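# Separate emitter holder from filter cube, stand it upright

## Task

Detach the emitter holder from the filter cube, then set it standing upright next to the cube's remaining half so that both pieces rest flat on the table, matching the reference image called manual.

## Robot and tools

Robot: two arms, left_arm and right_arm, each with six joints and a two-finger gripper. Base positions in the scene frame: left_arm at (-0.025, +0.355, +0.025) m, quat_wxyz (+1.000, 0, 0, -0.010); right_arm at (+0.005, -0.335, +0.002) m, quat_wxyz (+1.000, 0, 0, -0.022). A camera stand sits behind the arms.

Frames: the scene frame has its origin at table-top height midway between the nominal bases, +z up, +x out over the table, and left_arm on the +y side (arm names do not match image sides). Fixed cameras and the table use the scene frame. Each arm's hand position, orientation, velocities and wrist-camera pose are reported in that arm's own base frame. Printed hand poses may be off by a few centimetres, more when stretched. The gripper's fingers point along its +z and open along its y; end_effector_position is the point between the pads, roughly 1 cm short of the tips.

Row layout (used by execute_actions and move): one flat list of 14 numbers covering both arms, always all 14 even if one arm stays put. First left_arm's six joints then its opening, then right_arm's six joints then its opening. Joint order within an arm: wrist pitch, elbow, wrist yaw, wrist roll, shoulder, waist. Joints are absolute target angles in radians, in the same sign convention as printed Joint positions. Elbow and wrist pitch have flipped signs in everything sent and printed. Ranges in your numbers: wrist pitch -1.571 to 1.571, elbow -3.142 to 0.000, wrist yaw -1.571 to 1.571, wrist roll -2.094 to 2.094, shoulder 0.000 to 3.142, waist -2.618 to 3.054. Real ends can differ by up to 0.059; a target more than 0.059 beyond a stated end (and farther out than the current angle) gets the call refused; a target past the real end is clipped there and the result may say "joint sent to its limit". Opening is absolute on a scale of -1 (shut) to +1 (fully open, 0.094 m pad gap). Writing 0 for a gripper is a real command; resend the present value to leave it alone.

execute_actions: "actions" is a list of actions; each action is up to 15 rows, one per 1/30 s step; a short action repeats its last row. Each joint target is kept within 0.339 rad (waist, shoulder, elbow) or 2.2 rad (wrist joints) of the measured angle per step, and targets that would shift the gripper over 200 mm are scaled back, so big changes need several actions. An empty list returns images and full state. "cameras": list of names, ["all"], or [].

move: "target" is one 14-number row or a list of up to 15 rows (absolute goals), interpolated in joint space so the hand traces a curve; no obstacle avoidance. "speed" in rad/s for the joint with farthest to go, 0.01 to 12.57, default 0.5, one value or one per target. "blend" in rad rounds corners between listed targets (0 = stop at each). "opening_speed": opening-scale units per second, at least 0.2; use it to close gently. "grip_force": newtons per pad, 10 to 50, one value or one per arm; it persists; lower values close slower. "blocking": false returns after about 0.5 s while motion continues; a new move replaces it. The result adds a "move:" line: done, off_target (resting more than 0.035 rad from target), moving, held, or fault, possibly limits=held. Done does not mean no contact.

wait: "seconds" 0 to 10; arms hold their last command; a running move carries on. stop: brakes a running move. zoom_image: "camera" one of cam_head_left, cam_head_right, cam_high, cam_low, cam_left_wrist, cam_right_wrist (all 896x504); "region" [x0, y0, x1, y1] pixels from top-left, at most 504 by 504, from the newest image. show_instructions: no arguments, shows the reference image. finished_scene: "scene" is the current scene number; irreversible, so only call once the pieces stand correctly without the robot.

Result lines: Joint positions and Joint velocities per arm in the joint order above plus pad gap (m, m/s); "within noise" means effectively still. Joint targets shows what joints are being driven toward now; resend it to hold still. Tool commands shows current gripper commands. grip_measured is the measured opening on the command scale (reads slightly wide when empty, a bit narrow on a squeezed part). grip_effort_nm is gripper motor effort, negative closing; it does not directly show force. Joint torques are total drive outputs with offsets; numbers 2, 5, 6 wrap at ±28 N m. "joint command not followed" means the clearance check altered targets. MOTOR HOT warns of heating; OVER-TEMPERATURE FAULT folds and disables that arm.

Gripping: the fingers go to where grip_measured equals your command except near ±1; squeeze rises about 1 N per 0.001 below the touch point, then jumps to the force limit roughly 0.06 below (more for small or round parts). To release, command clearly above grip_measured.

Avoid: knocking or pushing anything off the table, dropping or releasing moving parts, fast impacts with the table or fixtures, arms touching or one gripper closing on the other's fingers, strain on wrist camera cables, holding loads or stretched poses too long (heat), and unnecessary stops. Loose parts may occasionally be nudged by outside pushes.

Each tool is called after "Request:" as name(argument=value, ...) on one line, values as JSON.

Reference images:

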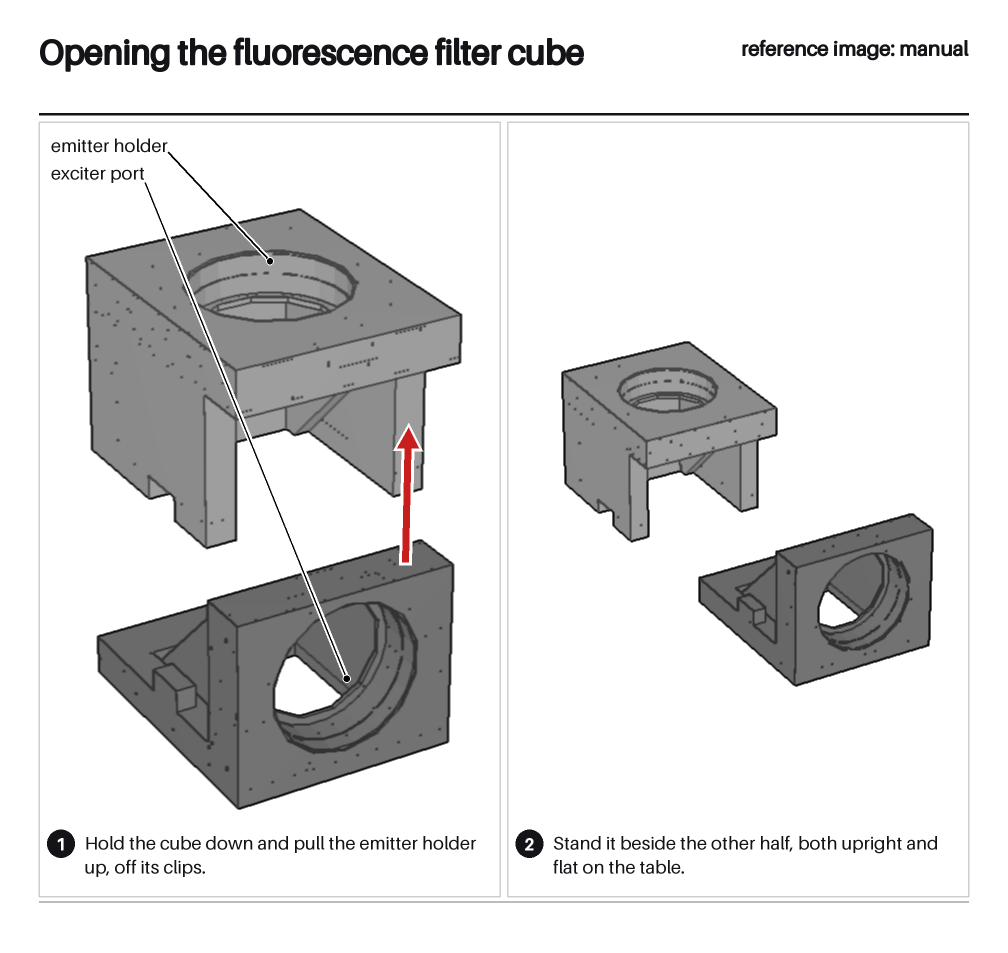

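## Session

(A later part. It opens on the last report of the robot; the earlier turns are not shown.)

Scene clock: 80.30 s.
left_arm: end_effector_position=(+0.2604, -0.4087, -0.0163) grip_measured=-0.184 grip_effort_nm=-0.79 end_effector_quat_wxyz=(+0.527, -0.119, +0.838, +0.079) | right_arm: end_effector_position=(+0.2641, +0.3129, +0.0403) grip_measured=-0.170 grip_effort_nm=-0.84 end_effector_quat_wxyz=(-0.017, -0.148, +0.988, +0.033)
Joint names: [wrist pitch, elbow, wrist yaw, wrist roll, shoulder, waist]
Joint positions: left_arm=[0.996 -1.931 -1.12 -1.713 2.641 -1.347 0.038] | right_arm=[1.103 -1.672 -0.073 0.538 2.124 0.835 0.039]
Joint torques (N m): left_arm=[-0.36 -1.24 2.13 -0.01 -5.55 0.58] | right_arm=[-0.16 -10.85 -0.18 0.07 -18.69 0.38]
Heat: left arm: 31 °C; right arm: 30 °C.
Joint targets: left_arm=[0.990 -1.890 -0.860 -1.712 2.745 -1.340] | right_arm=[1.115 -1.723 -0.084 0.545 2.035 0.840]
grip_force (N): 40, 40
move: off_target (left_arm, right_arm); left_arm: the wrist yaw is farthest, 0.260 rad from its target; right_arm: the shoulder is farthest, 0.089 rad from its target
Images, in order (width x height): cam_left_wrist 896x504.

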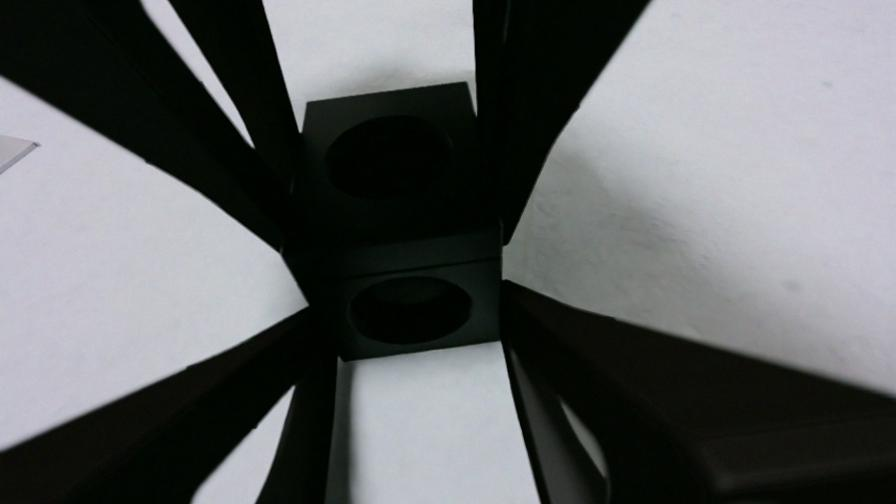

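Request:
move(target=[0.990, -1.875, -0.77, -1.712, 2.775, -1.340, -0.25, 1.115, -1.735, -0.09, 0.545, 2.010, 0.84, -0.26], speed=0.2, cameras=["cam_left_wrist"])

Request:
zoom_image(camera="cam_left_wrist", region=[260, 60, 560, 380])

Scene clock: 81.27 s.
left_arm: end_effector_position=(+0.2597, -0.4083, -0.0177) grip_measured=-0.184 grip_effort_nm=-0.80 end_effector_quat_wxyz=(+0.524, -0.119, +0.840, +0.079) | right_arm: end_effector_position=(+0.2642, +0.3130, +0.0414) grip_measured=-0.170 grip_effort_nm=-0.84 end_effector_quat_wxyz=(-0.016, -0.148, +0.988, +0.034)
Joint names: [wrist pitch, elbow, wrist yaw, wrist roll, shoulder, waist]
Joint positions: left_arm=[0.997 -1.93 -1.112 -1.713 2.641 -1.347 0.038] | right_arm=[1.103 -1.672 -0.073 0.538 2.121 0.835 0.039]
Joint torques (N m): left_arm=[-0.36 -0.16 2.99 -0.02 -3.38 0.59] | right_arm=[-0.18 -12.07 -0.27 0.06 -20.55 0.29]
Heat: left arm: 30 °C; right arm: 30 °C.
Joint targets: left_arm=[0.990 -1.875 -0.770 -1.712 2.775 -1.340] | right_arm=[1.115 -1.735 -0.090 0.545 2.010 0.840]
grip_force (N): 40, 40
move: off_target (left_arm, right_arm); left_arm: the wrist yaw is farthest, 0.342 rad from its target; right_arm: the shoulder is farthest, 0.111 rad from its target
Images, in order (width x height): cam_left_wrist 896x504.

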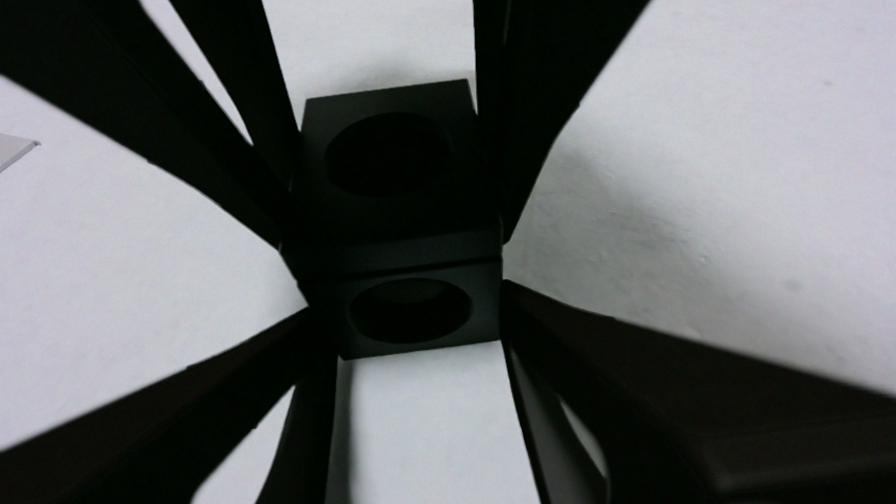

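Scaled by 1.575 from the camera's 896x504 image, which has a finer 1280x720 frame.

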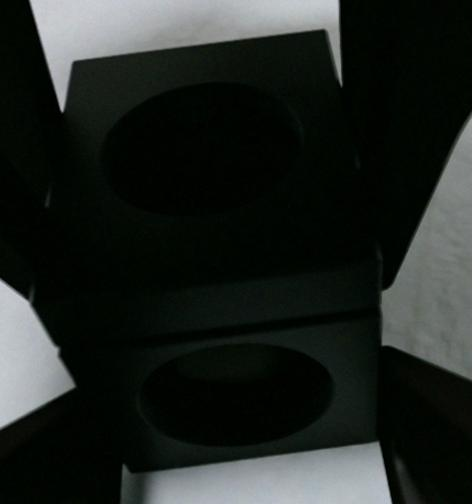

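Request:
move(target=[0.990, -1.870, -0.73, -1.712, 2.785, -1.340, -0.25, 1.115, -1.746, -0.094, 0.545, 1.988, 0.84, -0.26], speed=0.2, cameras=["cam_left_wrist"])

Request:
zoom_image(camera="cam_left_wrist", region=[260, 60, 560, 380])

Scene clock: 82.73 s.
left_arm: end_effector_position=(+0.2592, -0.4081, -0.0185) grip_measured=-0.184 grip_effort_nm=-0.79 end_effector_quat_wxyz=(+0.521, -0.119, +0.841, +0.080) | right_arm: end_effector_position=(+0.2766, +0.3309, +0.1041) grip_measured=-0.170 grip_effort_nm=-0.84 end_effector_quat_wxyz=(+0.046, -0.151, +0.983, +0.095)
Joint names: [wrist pitch, elbow, wrist yaw, wrist roll, shoulder, waist]
Joint positions: left_arm=[0.999 -1.93 -1.107 -1.713 2.641 -1.347 0.038] | right_arm=[1.104 -1.732 -0.09 0.538 2.006 0.835 0.039]
Joint torques (N m): left_arm=[-0.39 0.13 3.37 -0.01 -2.78 0.55] | right_arm=[-0.53 -7.56 -0.1 0.05 -11.92 0.42]
Heat: left arm: 30 °C; right arm: 30 °C.
Joint targets: left_arm=[0.990 -1.870 -0.730 -1.712 2.785 -1.340] | right_arm=[1.115 -1.746 -0.094 0.545 1.988 0.840]
grip_force (N): 40, 40
move: off_target (left_arm); left_arm: the wrist yaw is farthest, 0.377 rad from its target
Images, in order (width x height): cam_left_wrist 896x504.

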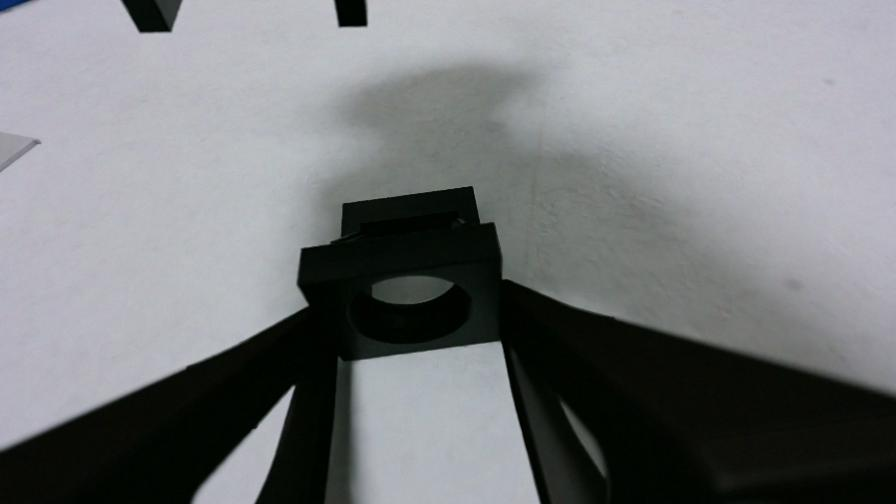

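Scaled by 1.575 from the camera's 896x504 image, which has a finer 1280x720 frame.

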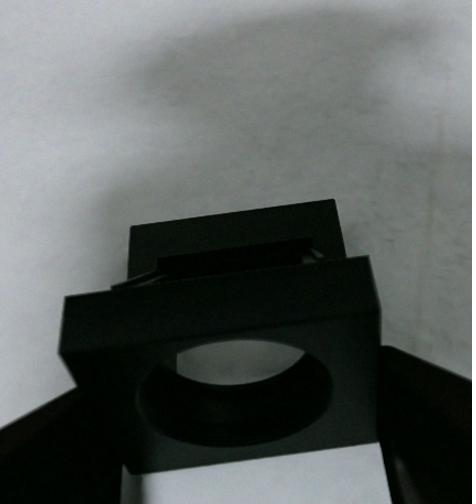

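Request:
move(target=[0.990, -1.930, -1.08, -1.712, 2.675, -1.340, -0.25, 1.115, -1.746, -0.094, 0.545, 1.988, 0.84, -0.26], speed=0.4, cameras=["all"])

Scene clock: 85.23 s.
left_arm: end_effector_position=(+0.2620, -0.4084, -0.0130) grip_measured=-0.184 grip_effort_nm=-0.80 end_effector_quat_wxyz=(+0.536, -0.118, +0.832, +0.079) | right_arm: end_effector_position=(+0.2765, +0.3310, +0.1041) grip_measured=-0.170 grip_effort_nm=-0.84 end_effector_quat_wxyz=(+0.046, -0.151, +0.983, +0.095)
Joint names: [wrist pitch, elbow, wrist yaw, wrist roll, shoulder, waist]
Joint positions: left_arm=[0.997 -1.93 -1.141 -1.716 2.641 -1.347 0.038] | right_arm=[1.104 -1.732 -0.09 0.538 2.006 0.835 0.039]
Joint torques (N m): left_arm=[-0.36 -4.23 0.07 0.03 -10.39 0.64] | right_arm=[-0.5 -7.47 -0.11 0.04 -11.95 0.36]
Heat: left arm: 30 °C; right arm: 31 °C.
Joint targets: left_arm=[0.990 -1.930 -1.080 -1.712 2.675 -1.340] | right_arm=[1.115 -1.746 -0.094 0.545 1.988 0.840]
grip_force (N): 40, 40
move: off_target (left_arm); left_arm: the wrist yaw is farthest, 0.061 rad from its target

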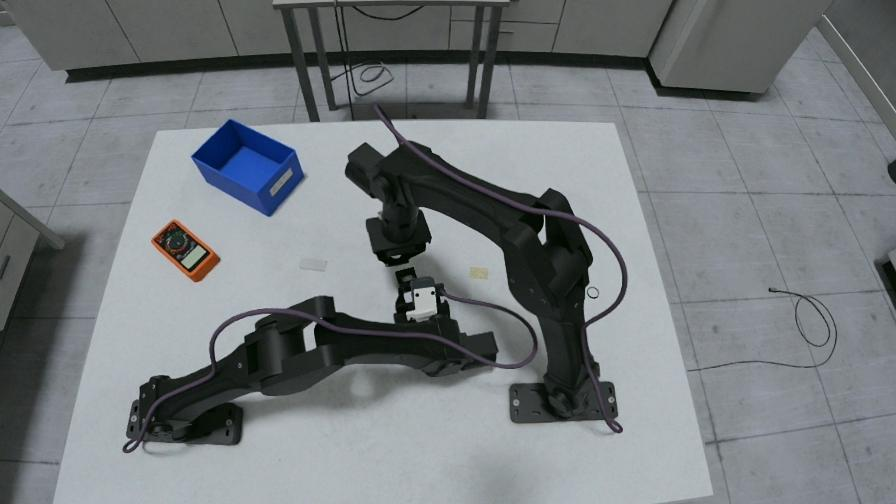

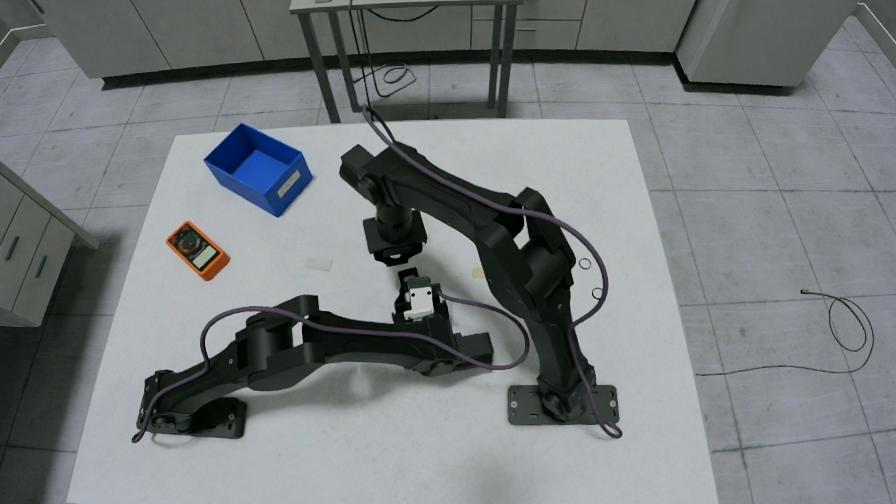

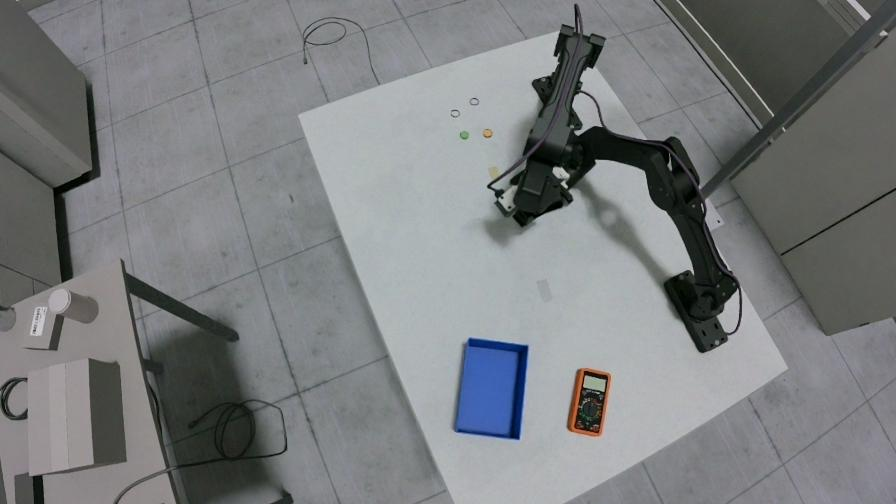

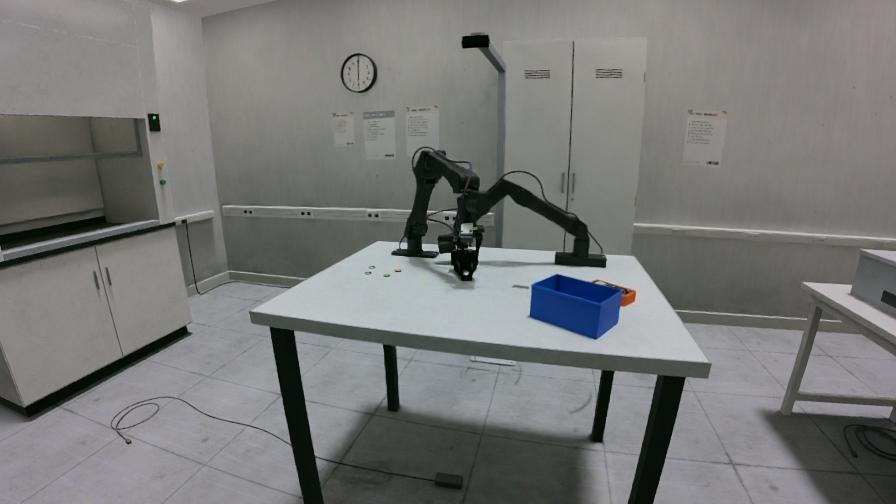

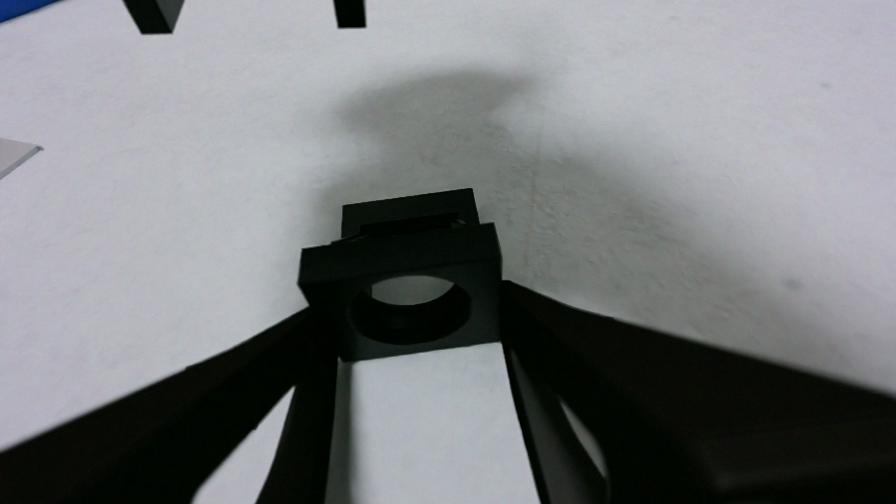

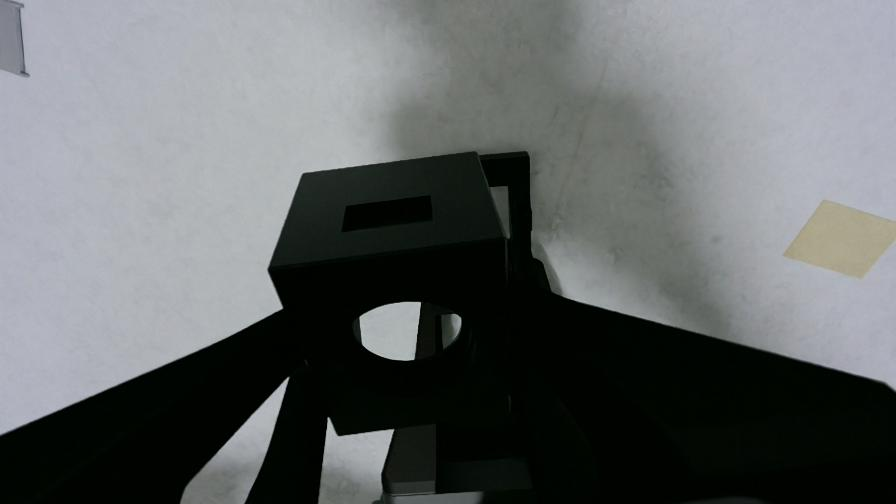

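Request:
move(target=[[0.990, -1.932, -1.125, -1.712, 2.668, -1.340, -0.25, 1.334, -1.876, -0.066, 0.545, 2.121, 0.594, -0.26], [0.990, -1.932, -1.125, -1.712, 2.668, -1.340, 0.7, 1.334, -1.876, -0.066, 0.545, 2.121, 0.594, -0.26]], speed=0.5, opening_speed=0.8, cameras=["cam_left_wrist", "cam_right_wrist", "cam_head_left"])

Scene clock: 91.73 s.
left_arm: end_effector_position=(+0.2622, -0.4084, -0.0125) grip_measured=+0.698 grip_effort_nm=0.14 end_effector_quat_wxyz=(+0.537, -0.117, +0.831, +0.079) | right_arm: end_effector_position=(+0.3331, +0.2381, +0.0891) grip_measured=-0.170 grip_effort_nm=-0.84 end_effector_quat_wxyz=(-0.016, -0.025, +0.999, +0.031)
Joint names: [wrist pitch, elbow, wrist yaw, wrist roll, shoulder, waist]
Joint positions: left_arm=[0.997 -1.93 -1.144 -1.716 2.641 -1.347 0.08] | right_arm=[1.302 -1.849 -0.07 0.538 2.111 0.588 0.039]
Joint torques (N m): left_arm=[-0.36 -4.37 -0.35 0.02 -10.86 0.61] | right_arm=[0.03 -8.54 -0.01 0.03 -10.21 0.53]
Heat: left arm: 30 °C; right arm: 31 °C.
Joint targets: left_arm=[0.990 -1.932 -1.125 -1.712 2.668 -1.340] | right_arm=[1.334 -1.876 -0.066 0.545 2.121 0.594]
grip_force (N): 40, 40
move: done
Images, in order (width x height): cam_head_left 896x504, cam_left_wrist 896x504, cam_right_wrist 896x504.

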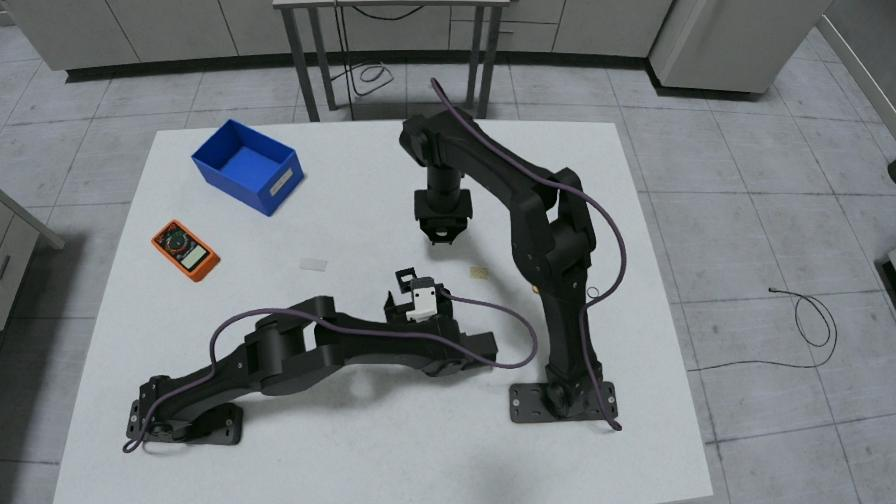

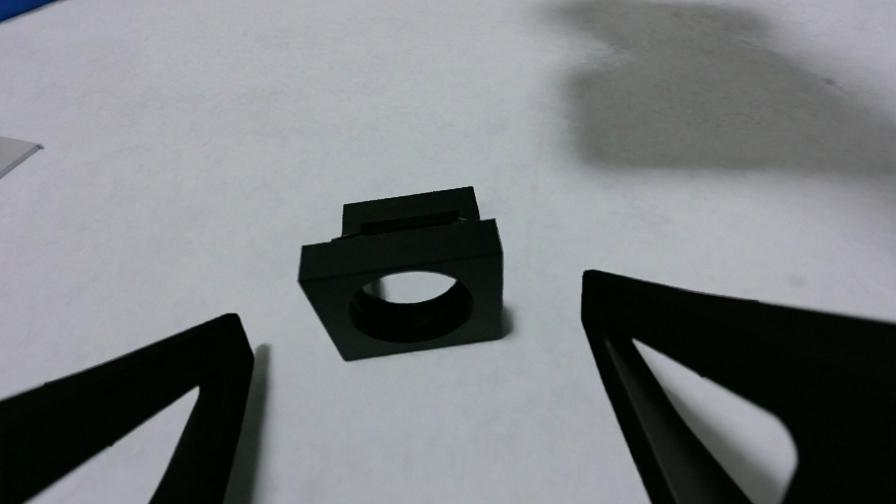

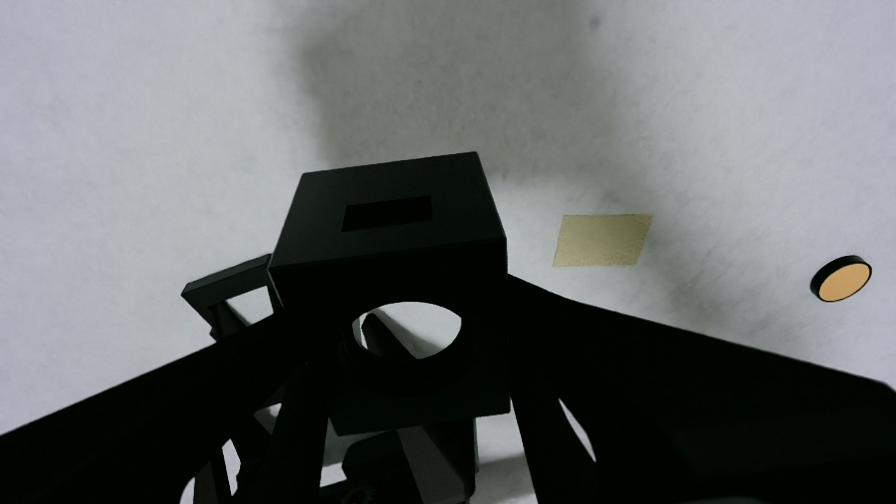

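Request:
move(target=[1.517, -2.185, -1.152, -2.005, 2.630, -1.462, 0.7, 1.137, -1.6815, -0.068, 0.545, 2.142, 0.594, -0.26], speed=0.4, cameras=["cam_left_wrist", "cam_right_wrist"])

Scene clock: 96.43 s.
left_arm: end_effector_position=(+0.2118, -0.4168, +0.0508) grip_measured=+0.698 grip_effort_nm=0.13 end_effector_quat_wxyz=(+0.543, -0.114, +0.827, +0.089) | right_arm: end_effector_position=(+0.3317, +0.2372, +0.0425) grip_measured=-0.170 grip_effort_nm=-0.84 end_effector_quat_wxyz=(-0.017, -0.025, +0.999, +0.030)
Joint names: [wrist pitch, elbow, wrist yaw, wrist roll, shoulder, waist]
Joint positions: left_arm=[1.502 -2.164 -1.127 -1.992 2.641 -1.459 0.08] | right_arm=[1.128 -1.689 -0.07 0.538 2.129 0.588 0.039]
Joint torques (N m): left_arm=[0.33 -5.98 -0.74 -0.17 -13.6 -0.21] | right_arm=[-0.19 -4.97 -0.04 0.05 -9.98 0.46]
Heat: left arm: 31 °C; right arm: 30 °C.
Joint targets: left_arm=[1.517 -2.185 -1.152 -2.005 2.630 -1.462] | right_arm=[1.137 -1.681 -0.068 0.545 2.142 0.594]
grip_force (N): 40, 40
move: done
Images, in order (width x height): cam_left_wrist 896x504, cam_right_wrist 896x504.

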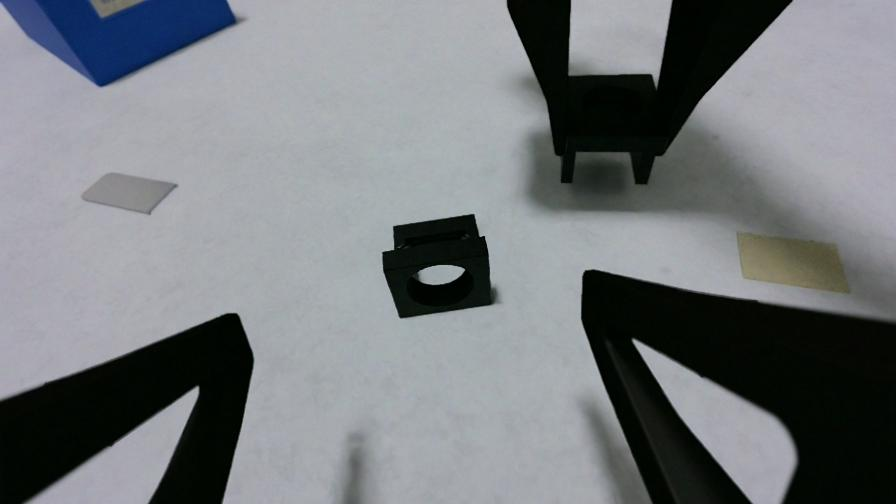

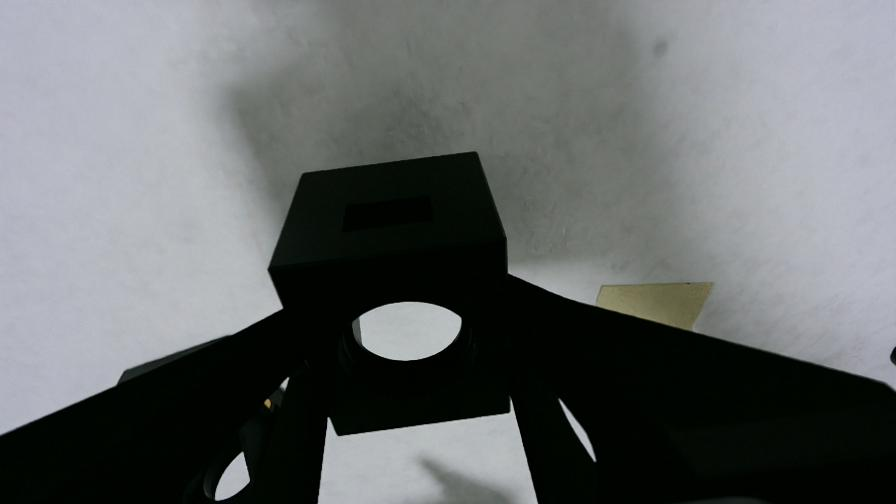

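Request:
move(target=[1.517, -2.185, -1.152, -2.005, 2.630, -1.462, 0.7, 1.111, -1.662, -0.068, 0.545, 2.144, 0.594, -0.26], speed=0.2, cameras=["cam_left_wrist"])

Request:
zoom_image(camera="cam_left_wrist", region=[500, 40, 720, 240])

Scene clock: 97.87 s.
left_arm: end_effector_position=(+0.2118, -0.4167, +0.0508) grip_measured=+0.698 grip_effort_nm=0.13 end_effector_quat_wxyz=(+0.543, -0.114, +0.827, +0.089) | right_arm: end_effector_position=(+0.3323, +0.2376, +0.0380) grip_measured=-0.170 grip_effort_nm=-0.84 end_effector_quat_wxyz=(-0.014, -0.025, +0.999, +0.032)
Joint names: [wrist pitch, elbow, wrist yaw, wrist roll, shoulder, waist]
Joint positions: left_arm=[1.503 -2.164 -1.127 -1.993 2.641 -1.459 0.08] | right_arm=[1.103 -1.671 -0.07 0.538 2.129 0.588 0.039]
Joint torques (N m): left_arm=[0.25 -6.01 -0.75 -0.18 -13.59 -0.18] | right_arm=[-0.19 -4.86 -0.04 0.05 -9.85 0.43]
Heat: left arm: 32 °C; right arm: 30 °C.
Joint targets: left_arm=[1.517 -2.185 -1.152 -2.005 2.630 -1.462] | right_arm=[1.111 -1.662 -0.068 0.545 2.144 0.594]
grip_force (N): 40, 40
move: done
Images, in order (width x height): cam_left_wrist 896x504.

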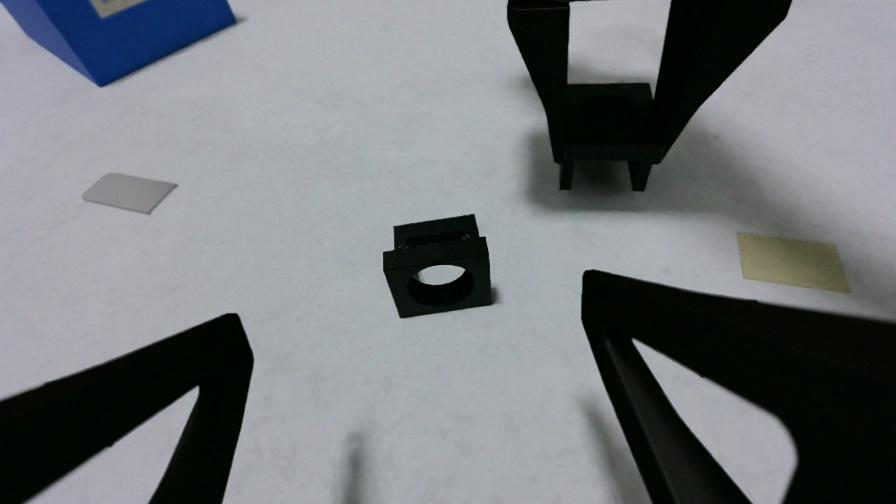

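Scaled by 2.291 from the camera's 896x504 image, which has a finer 1280x720 frame.

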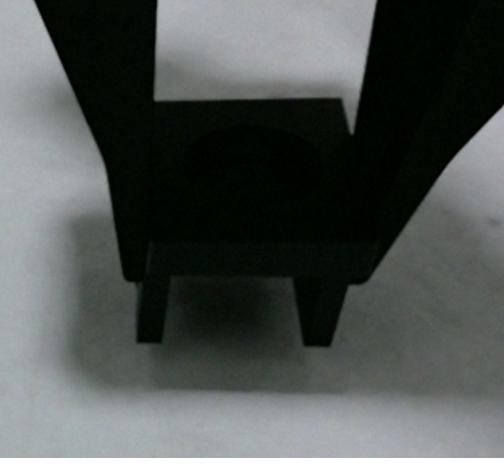

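Request:
move(target=[1.517, -2.185, -1.152, -2.005, 2.630, -1.462, 0.7, 1.104, -1.6565, -0.068, 0.545, 2.146, 0.594, -0.26], speed=0.1, cameras=["cam_left_wrist"])

Request:
zoom_image(camera="cam_left_wrist", region=[500, 40, 720, 240])

Scene clock: 99.00 s.
left_arm: end_effector_position=(+0.2118, -0.4167, +0.0508) grip_measured=+0.698 grip_effort_nm=0.13 end_effector_quat_wxyz=(+0.543, -0.114, +0.827, +0.089) | right_arm: end_effector_position=(+0.3323, +0.2376, +0.0366) grip_measured=-0.170 grip_effort_nm=-0.84 end_effector_quat_wxyz=(-0.014, -0.025, +0.999, +0.032)
Joint names: [wrist pitch, elbow, wrist yaw, wrist roll, shoulder, waist]
Joint positions: left_arm=[1.503 -2.164 -1.127 -1.993 2.641 -1.459 0.08] | right_arm=[1.096 -1.665 -0.07 0.538 2.129 0.588 0.039]
Joint torques (N m): left_arm=[0.25 -5.94 -0.76 -0.17 -13.55 -0.24] | right_arm=[-0.18 -4.88 -0.04 0.07 -9.65 0.49]
Heat: left arm: 32 °C; right arm: 30 °C.
Joint targets: left_arm=[1.517 -2.185 -1.152 -2.005 2.630 -1.462] | right_arm=[1.104 -1.656 -0.068 0.545 2.146 0.594]
grip_force (N): 40, 40
move: done
Images, in order (width x height): cam_left_wrist 896x504.

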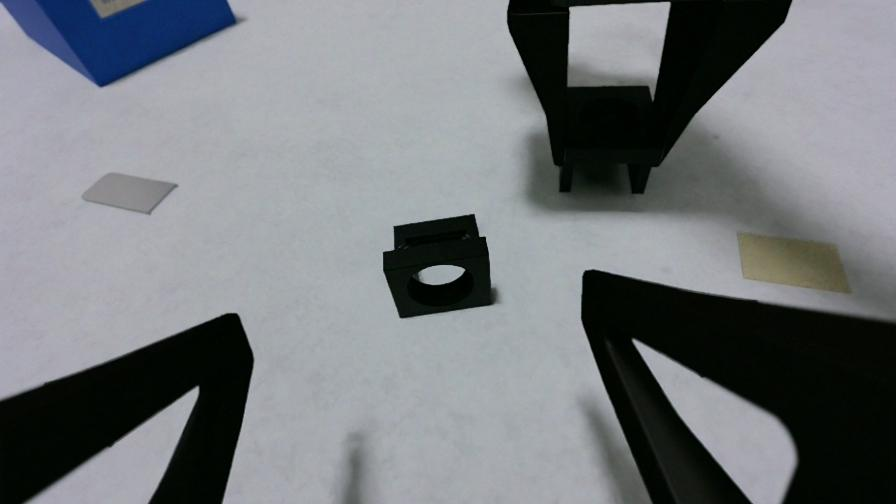

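Scaled by 2.291 from the camera's 896x504 image, which has a finer 1280x720 frame.

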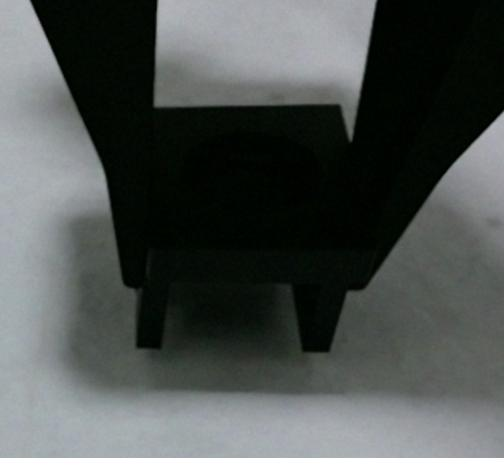

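Continue down in small steps.

Request:
move(target=[1.517, -2.185, -1.152, -2.005, 2.630, -1.462, 0.7, 1.097, -1.651, -0.068, 0.545, 2.148, 0.594, -0.26], speed=0.1, cameras=["cam_left_wrist"])

Request:
zoom_image(camera="cam_left_wrist", region=[500, 40, 720, 240])

Scene clock: 100.10 s.
left_arm: end_effector_position=(+0.2118, -0.4167, +0.0508) grip_measured=+0.698 grip_effort_nm=0.13 end_effector_quat_wxyz=(+0.543, -0.114, +0.827, +0.089) | right_arm: end_effector_position=(+0.3322, +0.2375, +0.0337) grip_measured=-0.170 grip_effort_nm=-0.84 end_effector_quat_wxyz=(-0.015, -0.025, +0.999, +0.032)
Joint names: [wrist pitch, elbow, wrist yaw, wrist roll, shoulder, waist]
Joint positions: left_arm=[1.503 -2.164 -1.127 -1.993 2.641 -1.459 0.08] | right_arm=[1.089 -1.66 -0.07 0.538 2.133 0.588 0.039]
Joint torques (N m): left_arm=[0.27 -5.98 -0.75 -0.18 -13.6 -0.18] | right_arm=[-0.2 -4.9 -0.04 0.06 -9.84 0.46]
Heat: left arm: 32 °C; right arm: 30 °C.
Joint targets: left_arm=[1.517 -2.185 -1.152 -2.005 2.630 -1.462] | right_arm=[1.097 -1.651 -0.068 0.545 2.148 0.594]
grip_force (N): 40, 40
move: done
Images, in order (width x height): cam_left_wrist 896x504.

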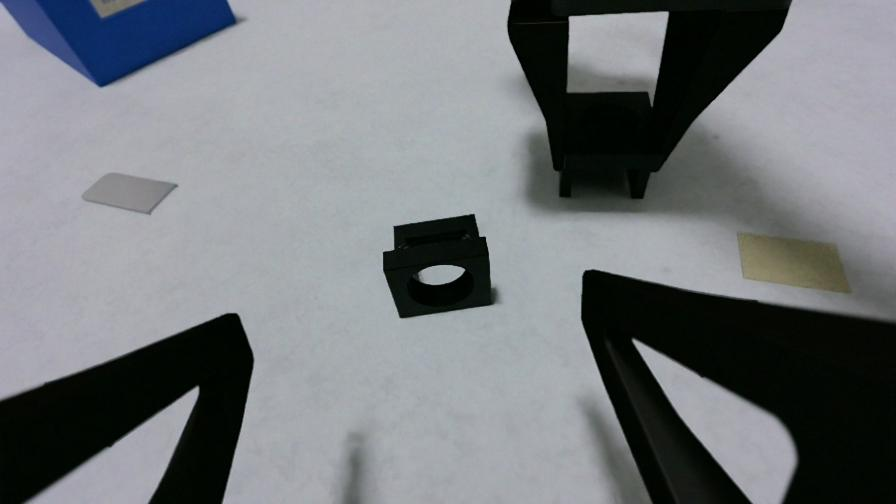

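Scaled by 2.291 from the camera's 896x504 image, which has a finer 1280x720 frame.

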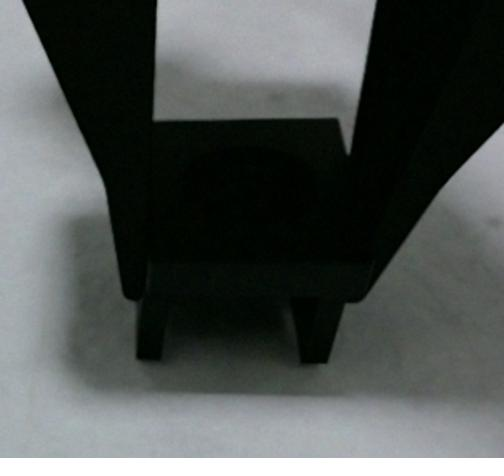

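Request:
move(target=[1.517, -2.185, -1.152, -2.005, 2.630, -1.462, 0.7, 1.091, -1.6455, -0.068, 0.545, 2.150, 0.594, -0.26], speed=0.1, cameras=["cam_left_wrist"])

Request:
zoom_image(camera="cam_left_wrist", region=[500, 40, 720, 240])

Scene clock: 101.20 s.
left_arm: end_effector_position=(+0.2118, -0.4167, +0.0508) grip_measured=+0.698 grip_effort_nm=0.13 end_effector_quat_wxyz=(+0.543, -0.114, +0.827, +0.089) | right_arm: end_effector_position=(+0.3320, +0.2374, +0.0323) grip_measured=-0.170 grip_effort_nm=-0.84 end_effector_quat_wxyz=(-0.015, -0.025, +0.999, +0.032)
Joint names: [wrist pitch, elbow, wrist yaw, wrist roll, shoulder, waist]
Joint positions: left_arm=[1.503 -2.164 -1.127 -1.993 2.641 -1.459 0.08] | right_arm=[1.083 -1.654 -0.07 0.538 2.133 0.588 0.039]
Joint torques (N m): left_arm=[0.25 -5.96 -0.75 -0.15 -13.59 -0.21] | right_arm=[-0.22 -4.93 -0.03 0.03 -9.66 0.44]
Heat: left arm: 32 °C; right arm: 30 °C.
Joint targets: left_arm=[1.517 -2.185 -1.152 -2.005 2.630 -1.462] | right_arm=[1.091 -1.645 -0.068 0.545 2.150 0.594]
grip_force (N): 40, 40
move: done
Images, in order (width x height): cam_left_wrist 896x504.

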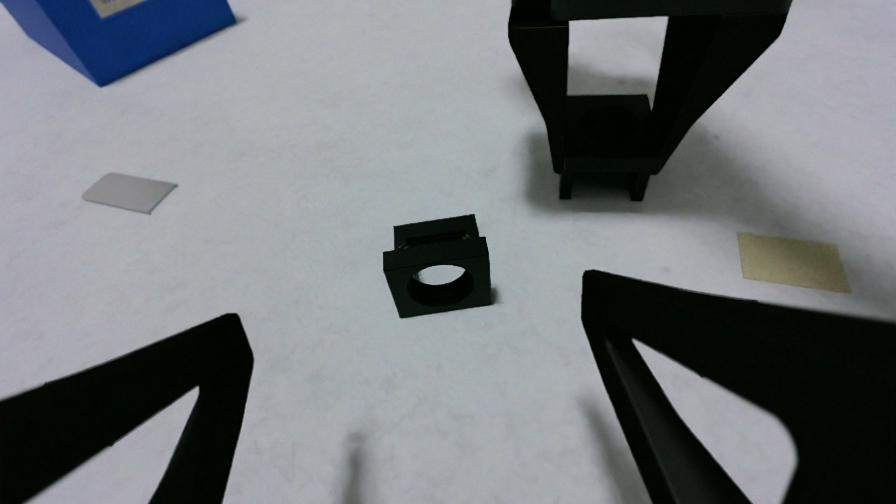

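Scaled by 2.291 from the camera's 896x504 image, which has a finer 1280x720 frame.

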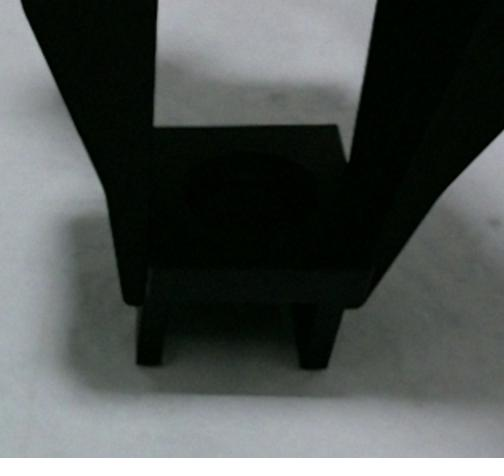

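Request:
move(target=[1.517, -2.185, -1.152, -2.005, 2.630, -1.462, 0.7, 1.084, -1.640, -0.068, 0.545, 2.152, 0.594, -0.26], speed=0.1, cameras=["cam_left_wrist"])

Request:
zoom_image(camera="cam_left_wrist", region=[500, 40, 720, 240])

Scene clock: 102.30 s.
left_arm: end_effector_position=(+0.2118, -0.4167, +0.0508) grip_measured=+0.698 grip_effort_nm=0.13 end_effector_quat_wxyz=(+0.543, -0.114, +0.827, +0.089) | right_arm: end_effector_position=(+0.3324, +0.2377, +0.0313) grip_measured=-0.170 grip_effort_nm=-0.84 end_effector_quat_wxyz=(-0.014, -0.025, +0.999, +0.033)
Joint names: [wrist pitch, elbow, wrist yaw, wrist roll, shoulder, waist]
Joint positions: left_arm=[1.503 -2.164 -1.127 -1.993 2.641 -1.459 0.08] | right_arm=[1.076 -1.651 -0.07 0.538 2.133 0.588 0.039]
Joint torques (N m): left_arm=[0.26 -5.97 -0.74 -0.17 -13.65 -0.21] | right_arm=[-0.22 -4.67 -0.01 0.05 -9.52 0.51]
Heat: left arm: 33 °C; right arm: 30 °C.
Joint targets: left_arm=[1.517 -2.185 -1.152 -2.005 2.630 -1.462] | right_arm=[1.084 -1.640 -0.068 0.545 2.152 0.594]
grip_force (N): 40, 40
move: done
Images, in order (width x height): cam_left_wrist 896x504.

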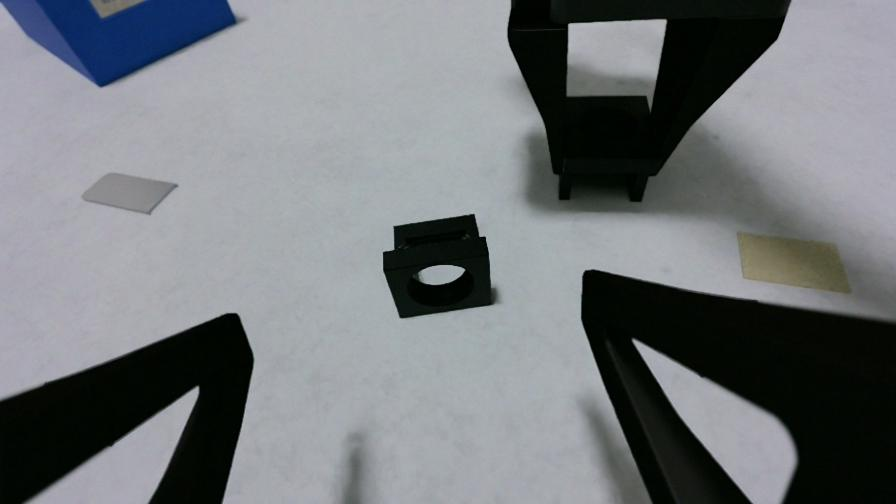

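Scaled by 2.291 from the camera's 896x504 image, which has a finer 1280x720 frame.

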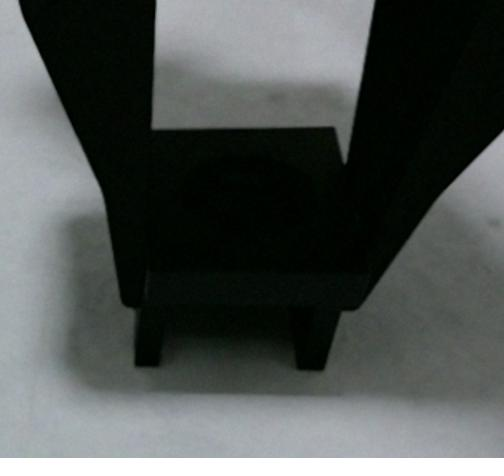

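Request:
move(target=[1.517, -2.185, -1.152, -2.005, 2.630, -1.462, 0.7, 1.080, -1.635, -0.068, 0.545, 2.156, 0.594, -0.26], speed=0.1, cameras=["cam_left_wrist", "cam_right_wrist"])

Request:
zoom_image(camera="cam_left_wrist", region=[500, 40, 720, 240])

Scene clock: 103.37 s.
left_arm: end_effector_position=(+0.2118, -0.4167, +0.0508) grip_measured=+0.698 grip_effort_nm=0.13 end_effector_quat_wxyz=(+0.543, -0.114, +0.827, +0.089) | right_arm: end_effector_position=(+0.3324, +0.2376, +0.0311) grip_measured=-0.170 grip_effort_nm=-0.84 end_effector_quat_wxyz=(-0.014, -0.025, +0.999, +0.033)
Joint names: [wrist pitch, elbow, wrist yaw, wrist roll, shoulder, waist]
Joint positions: left_arm=[1.503 -2.164 -1.127 -1.993 2.641 -1.459 0.08] | right_arm=[1.075 -1.65 -0.07 0.538 2.133 0.588 0.039]
Joint torques (N m): left_arm=[0.27 -5.94 -0.74 -0.18 -13.56 -0.2] | right_arm=[-0.26 -4.29 -0.02 0.03 -9.18 0.53]
Heat: left arm: 33 °C; right arm: 30 °C.
Joint targets: left_arm=[1.517 -2.185 -1.152 -2.005 2.630 -1.462] | right_arm=[1.080 -1.635 -0.068 0.545 2.156 0.594]
grip_force (N): 40, 40
move: done
Images, in order (width x height): cam_left_wrist 896x504, cam_right_wrist 896x504.

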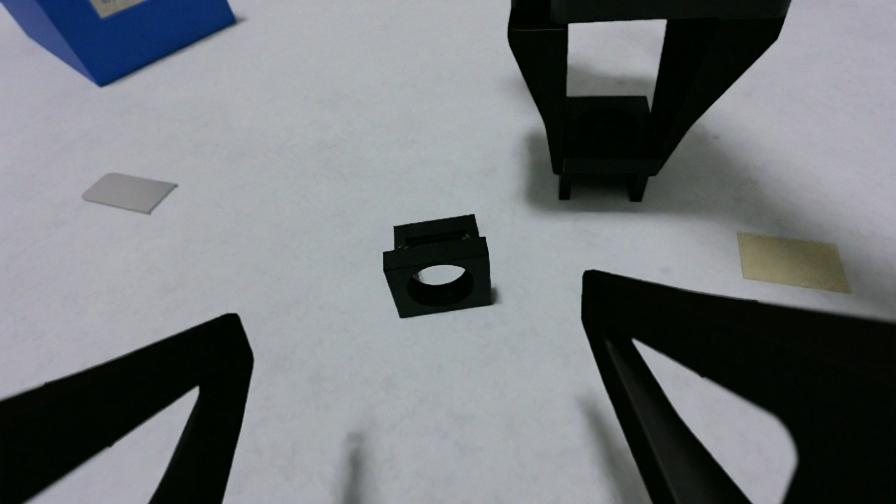

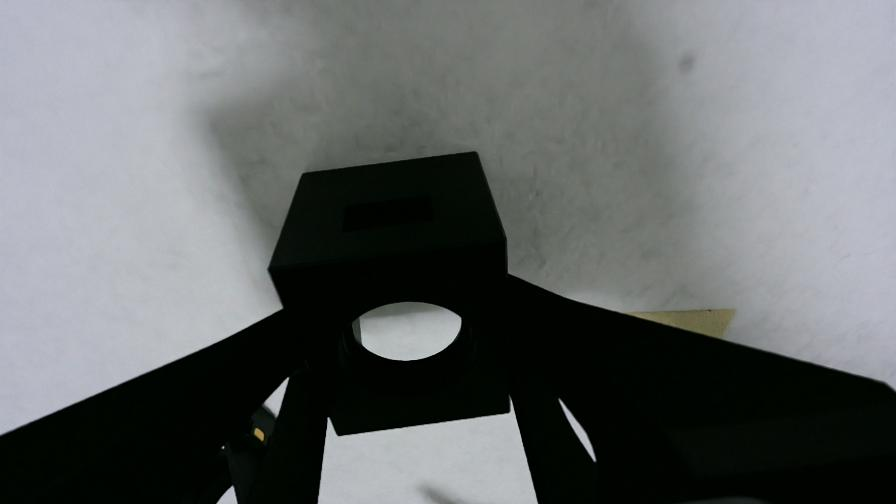

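Scaled by 2.291 from the camera's 896x504 image, which has a finer 1280x720 frame.

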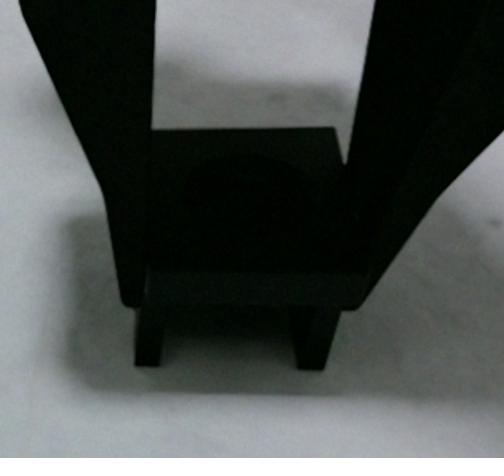

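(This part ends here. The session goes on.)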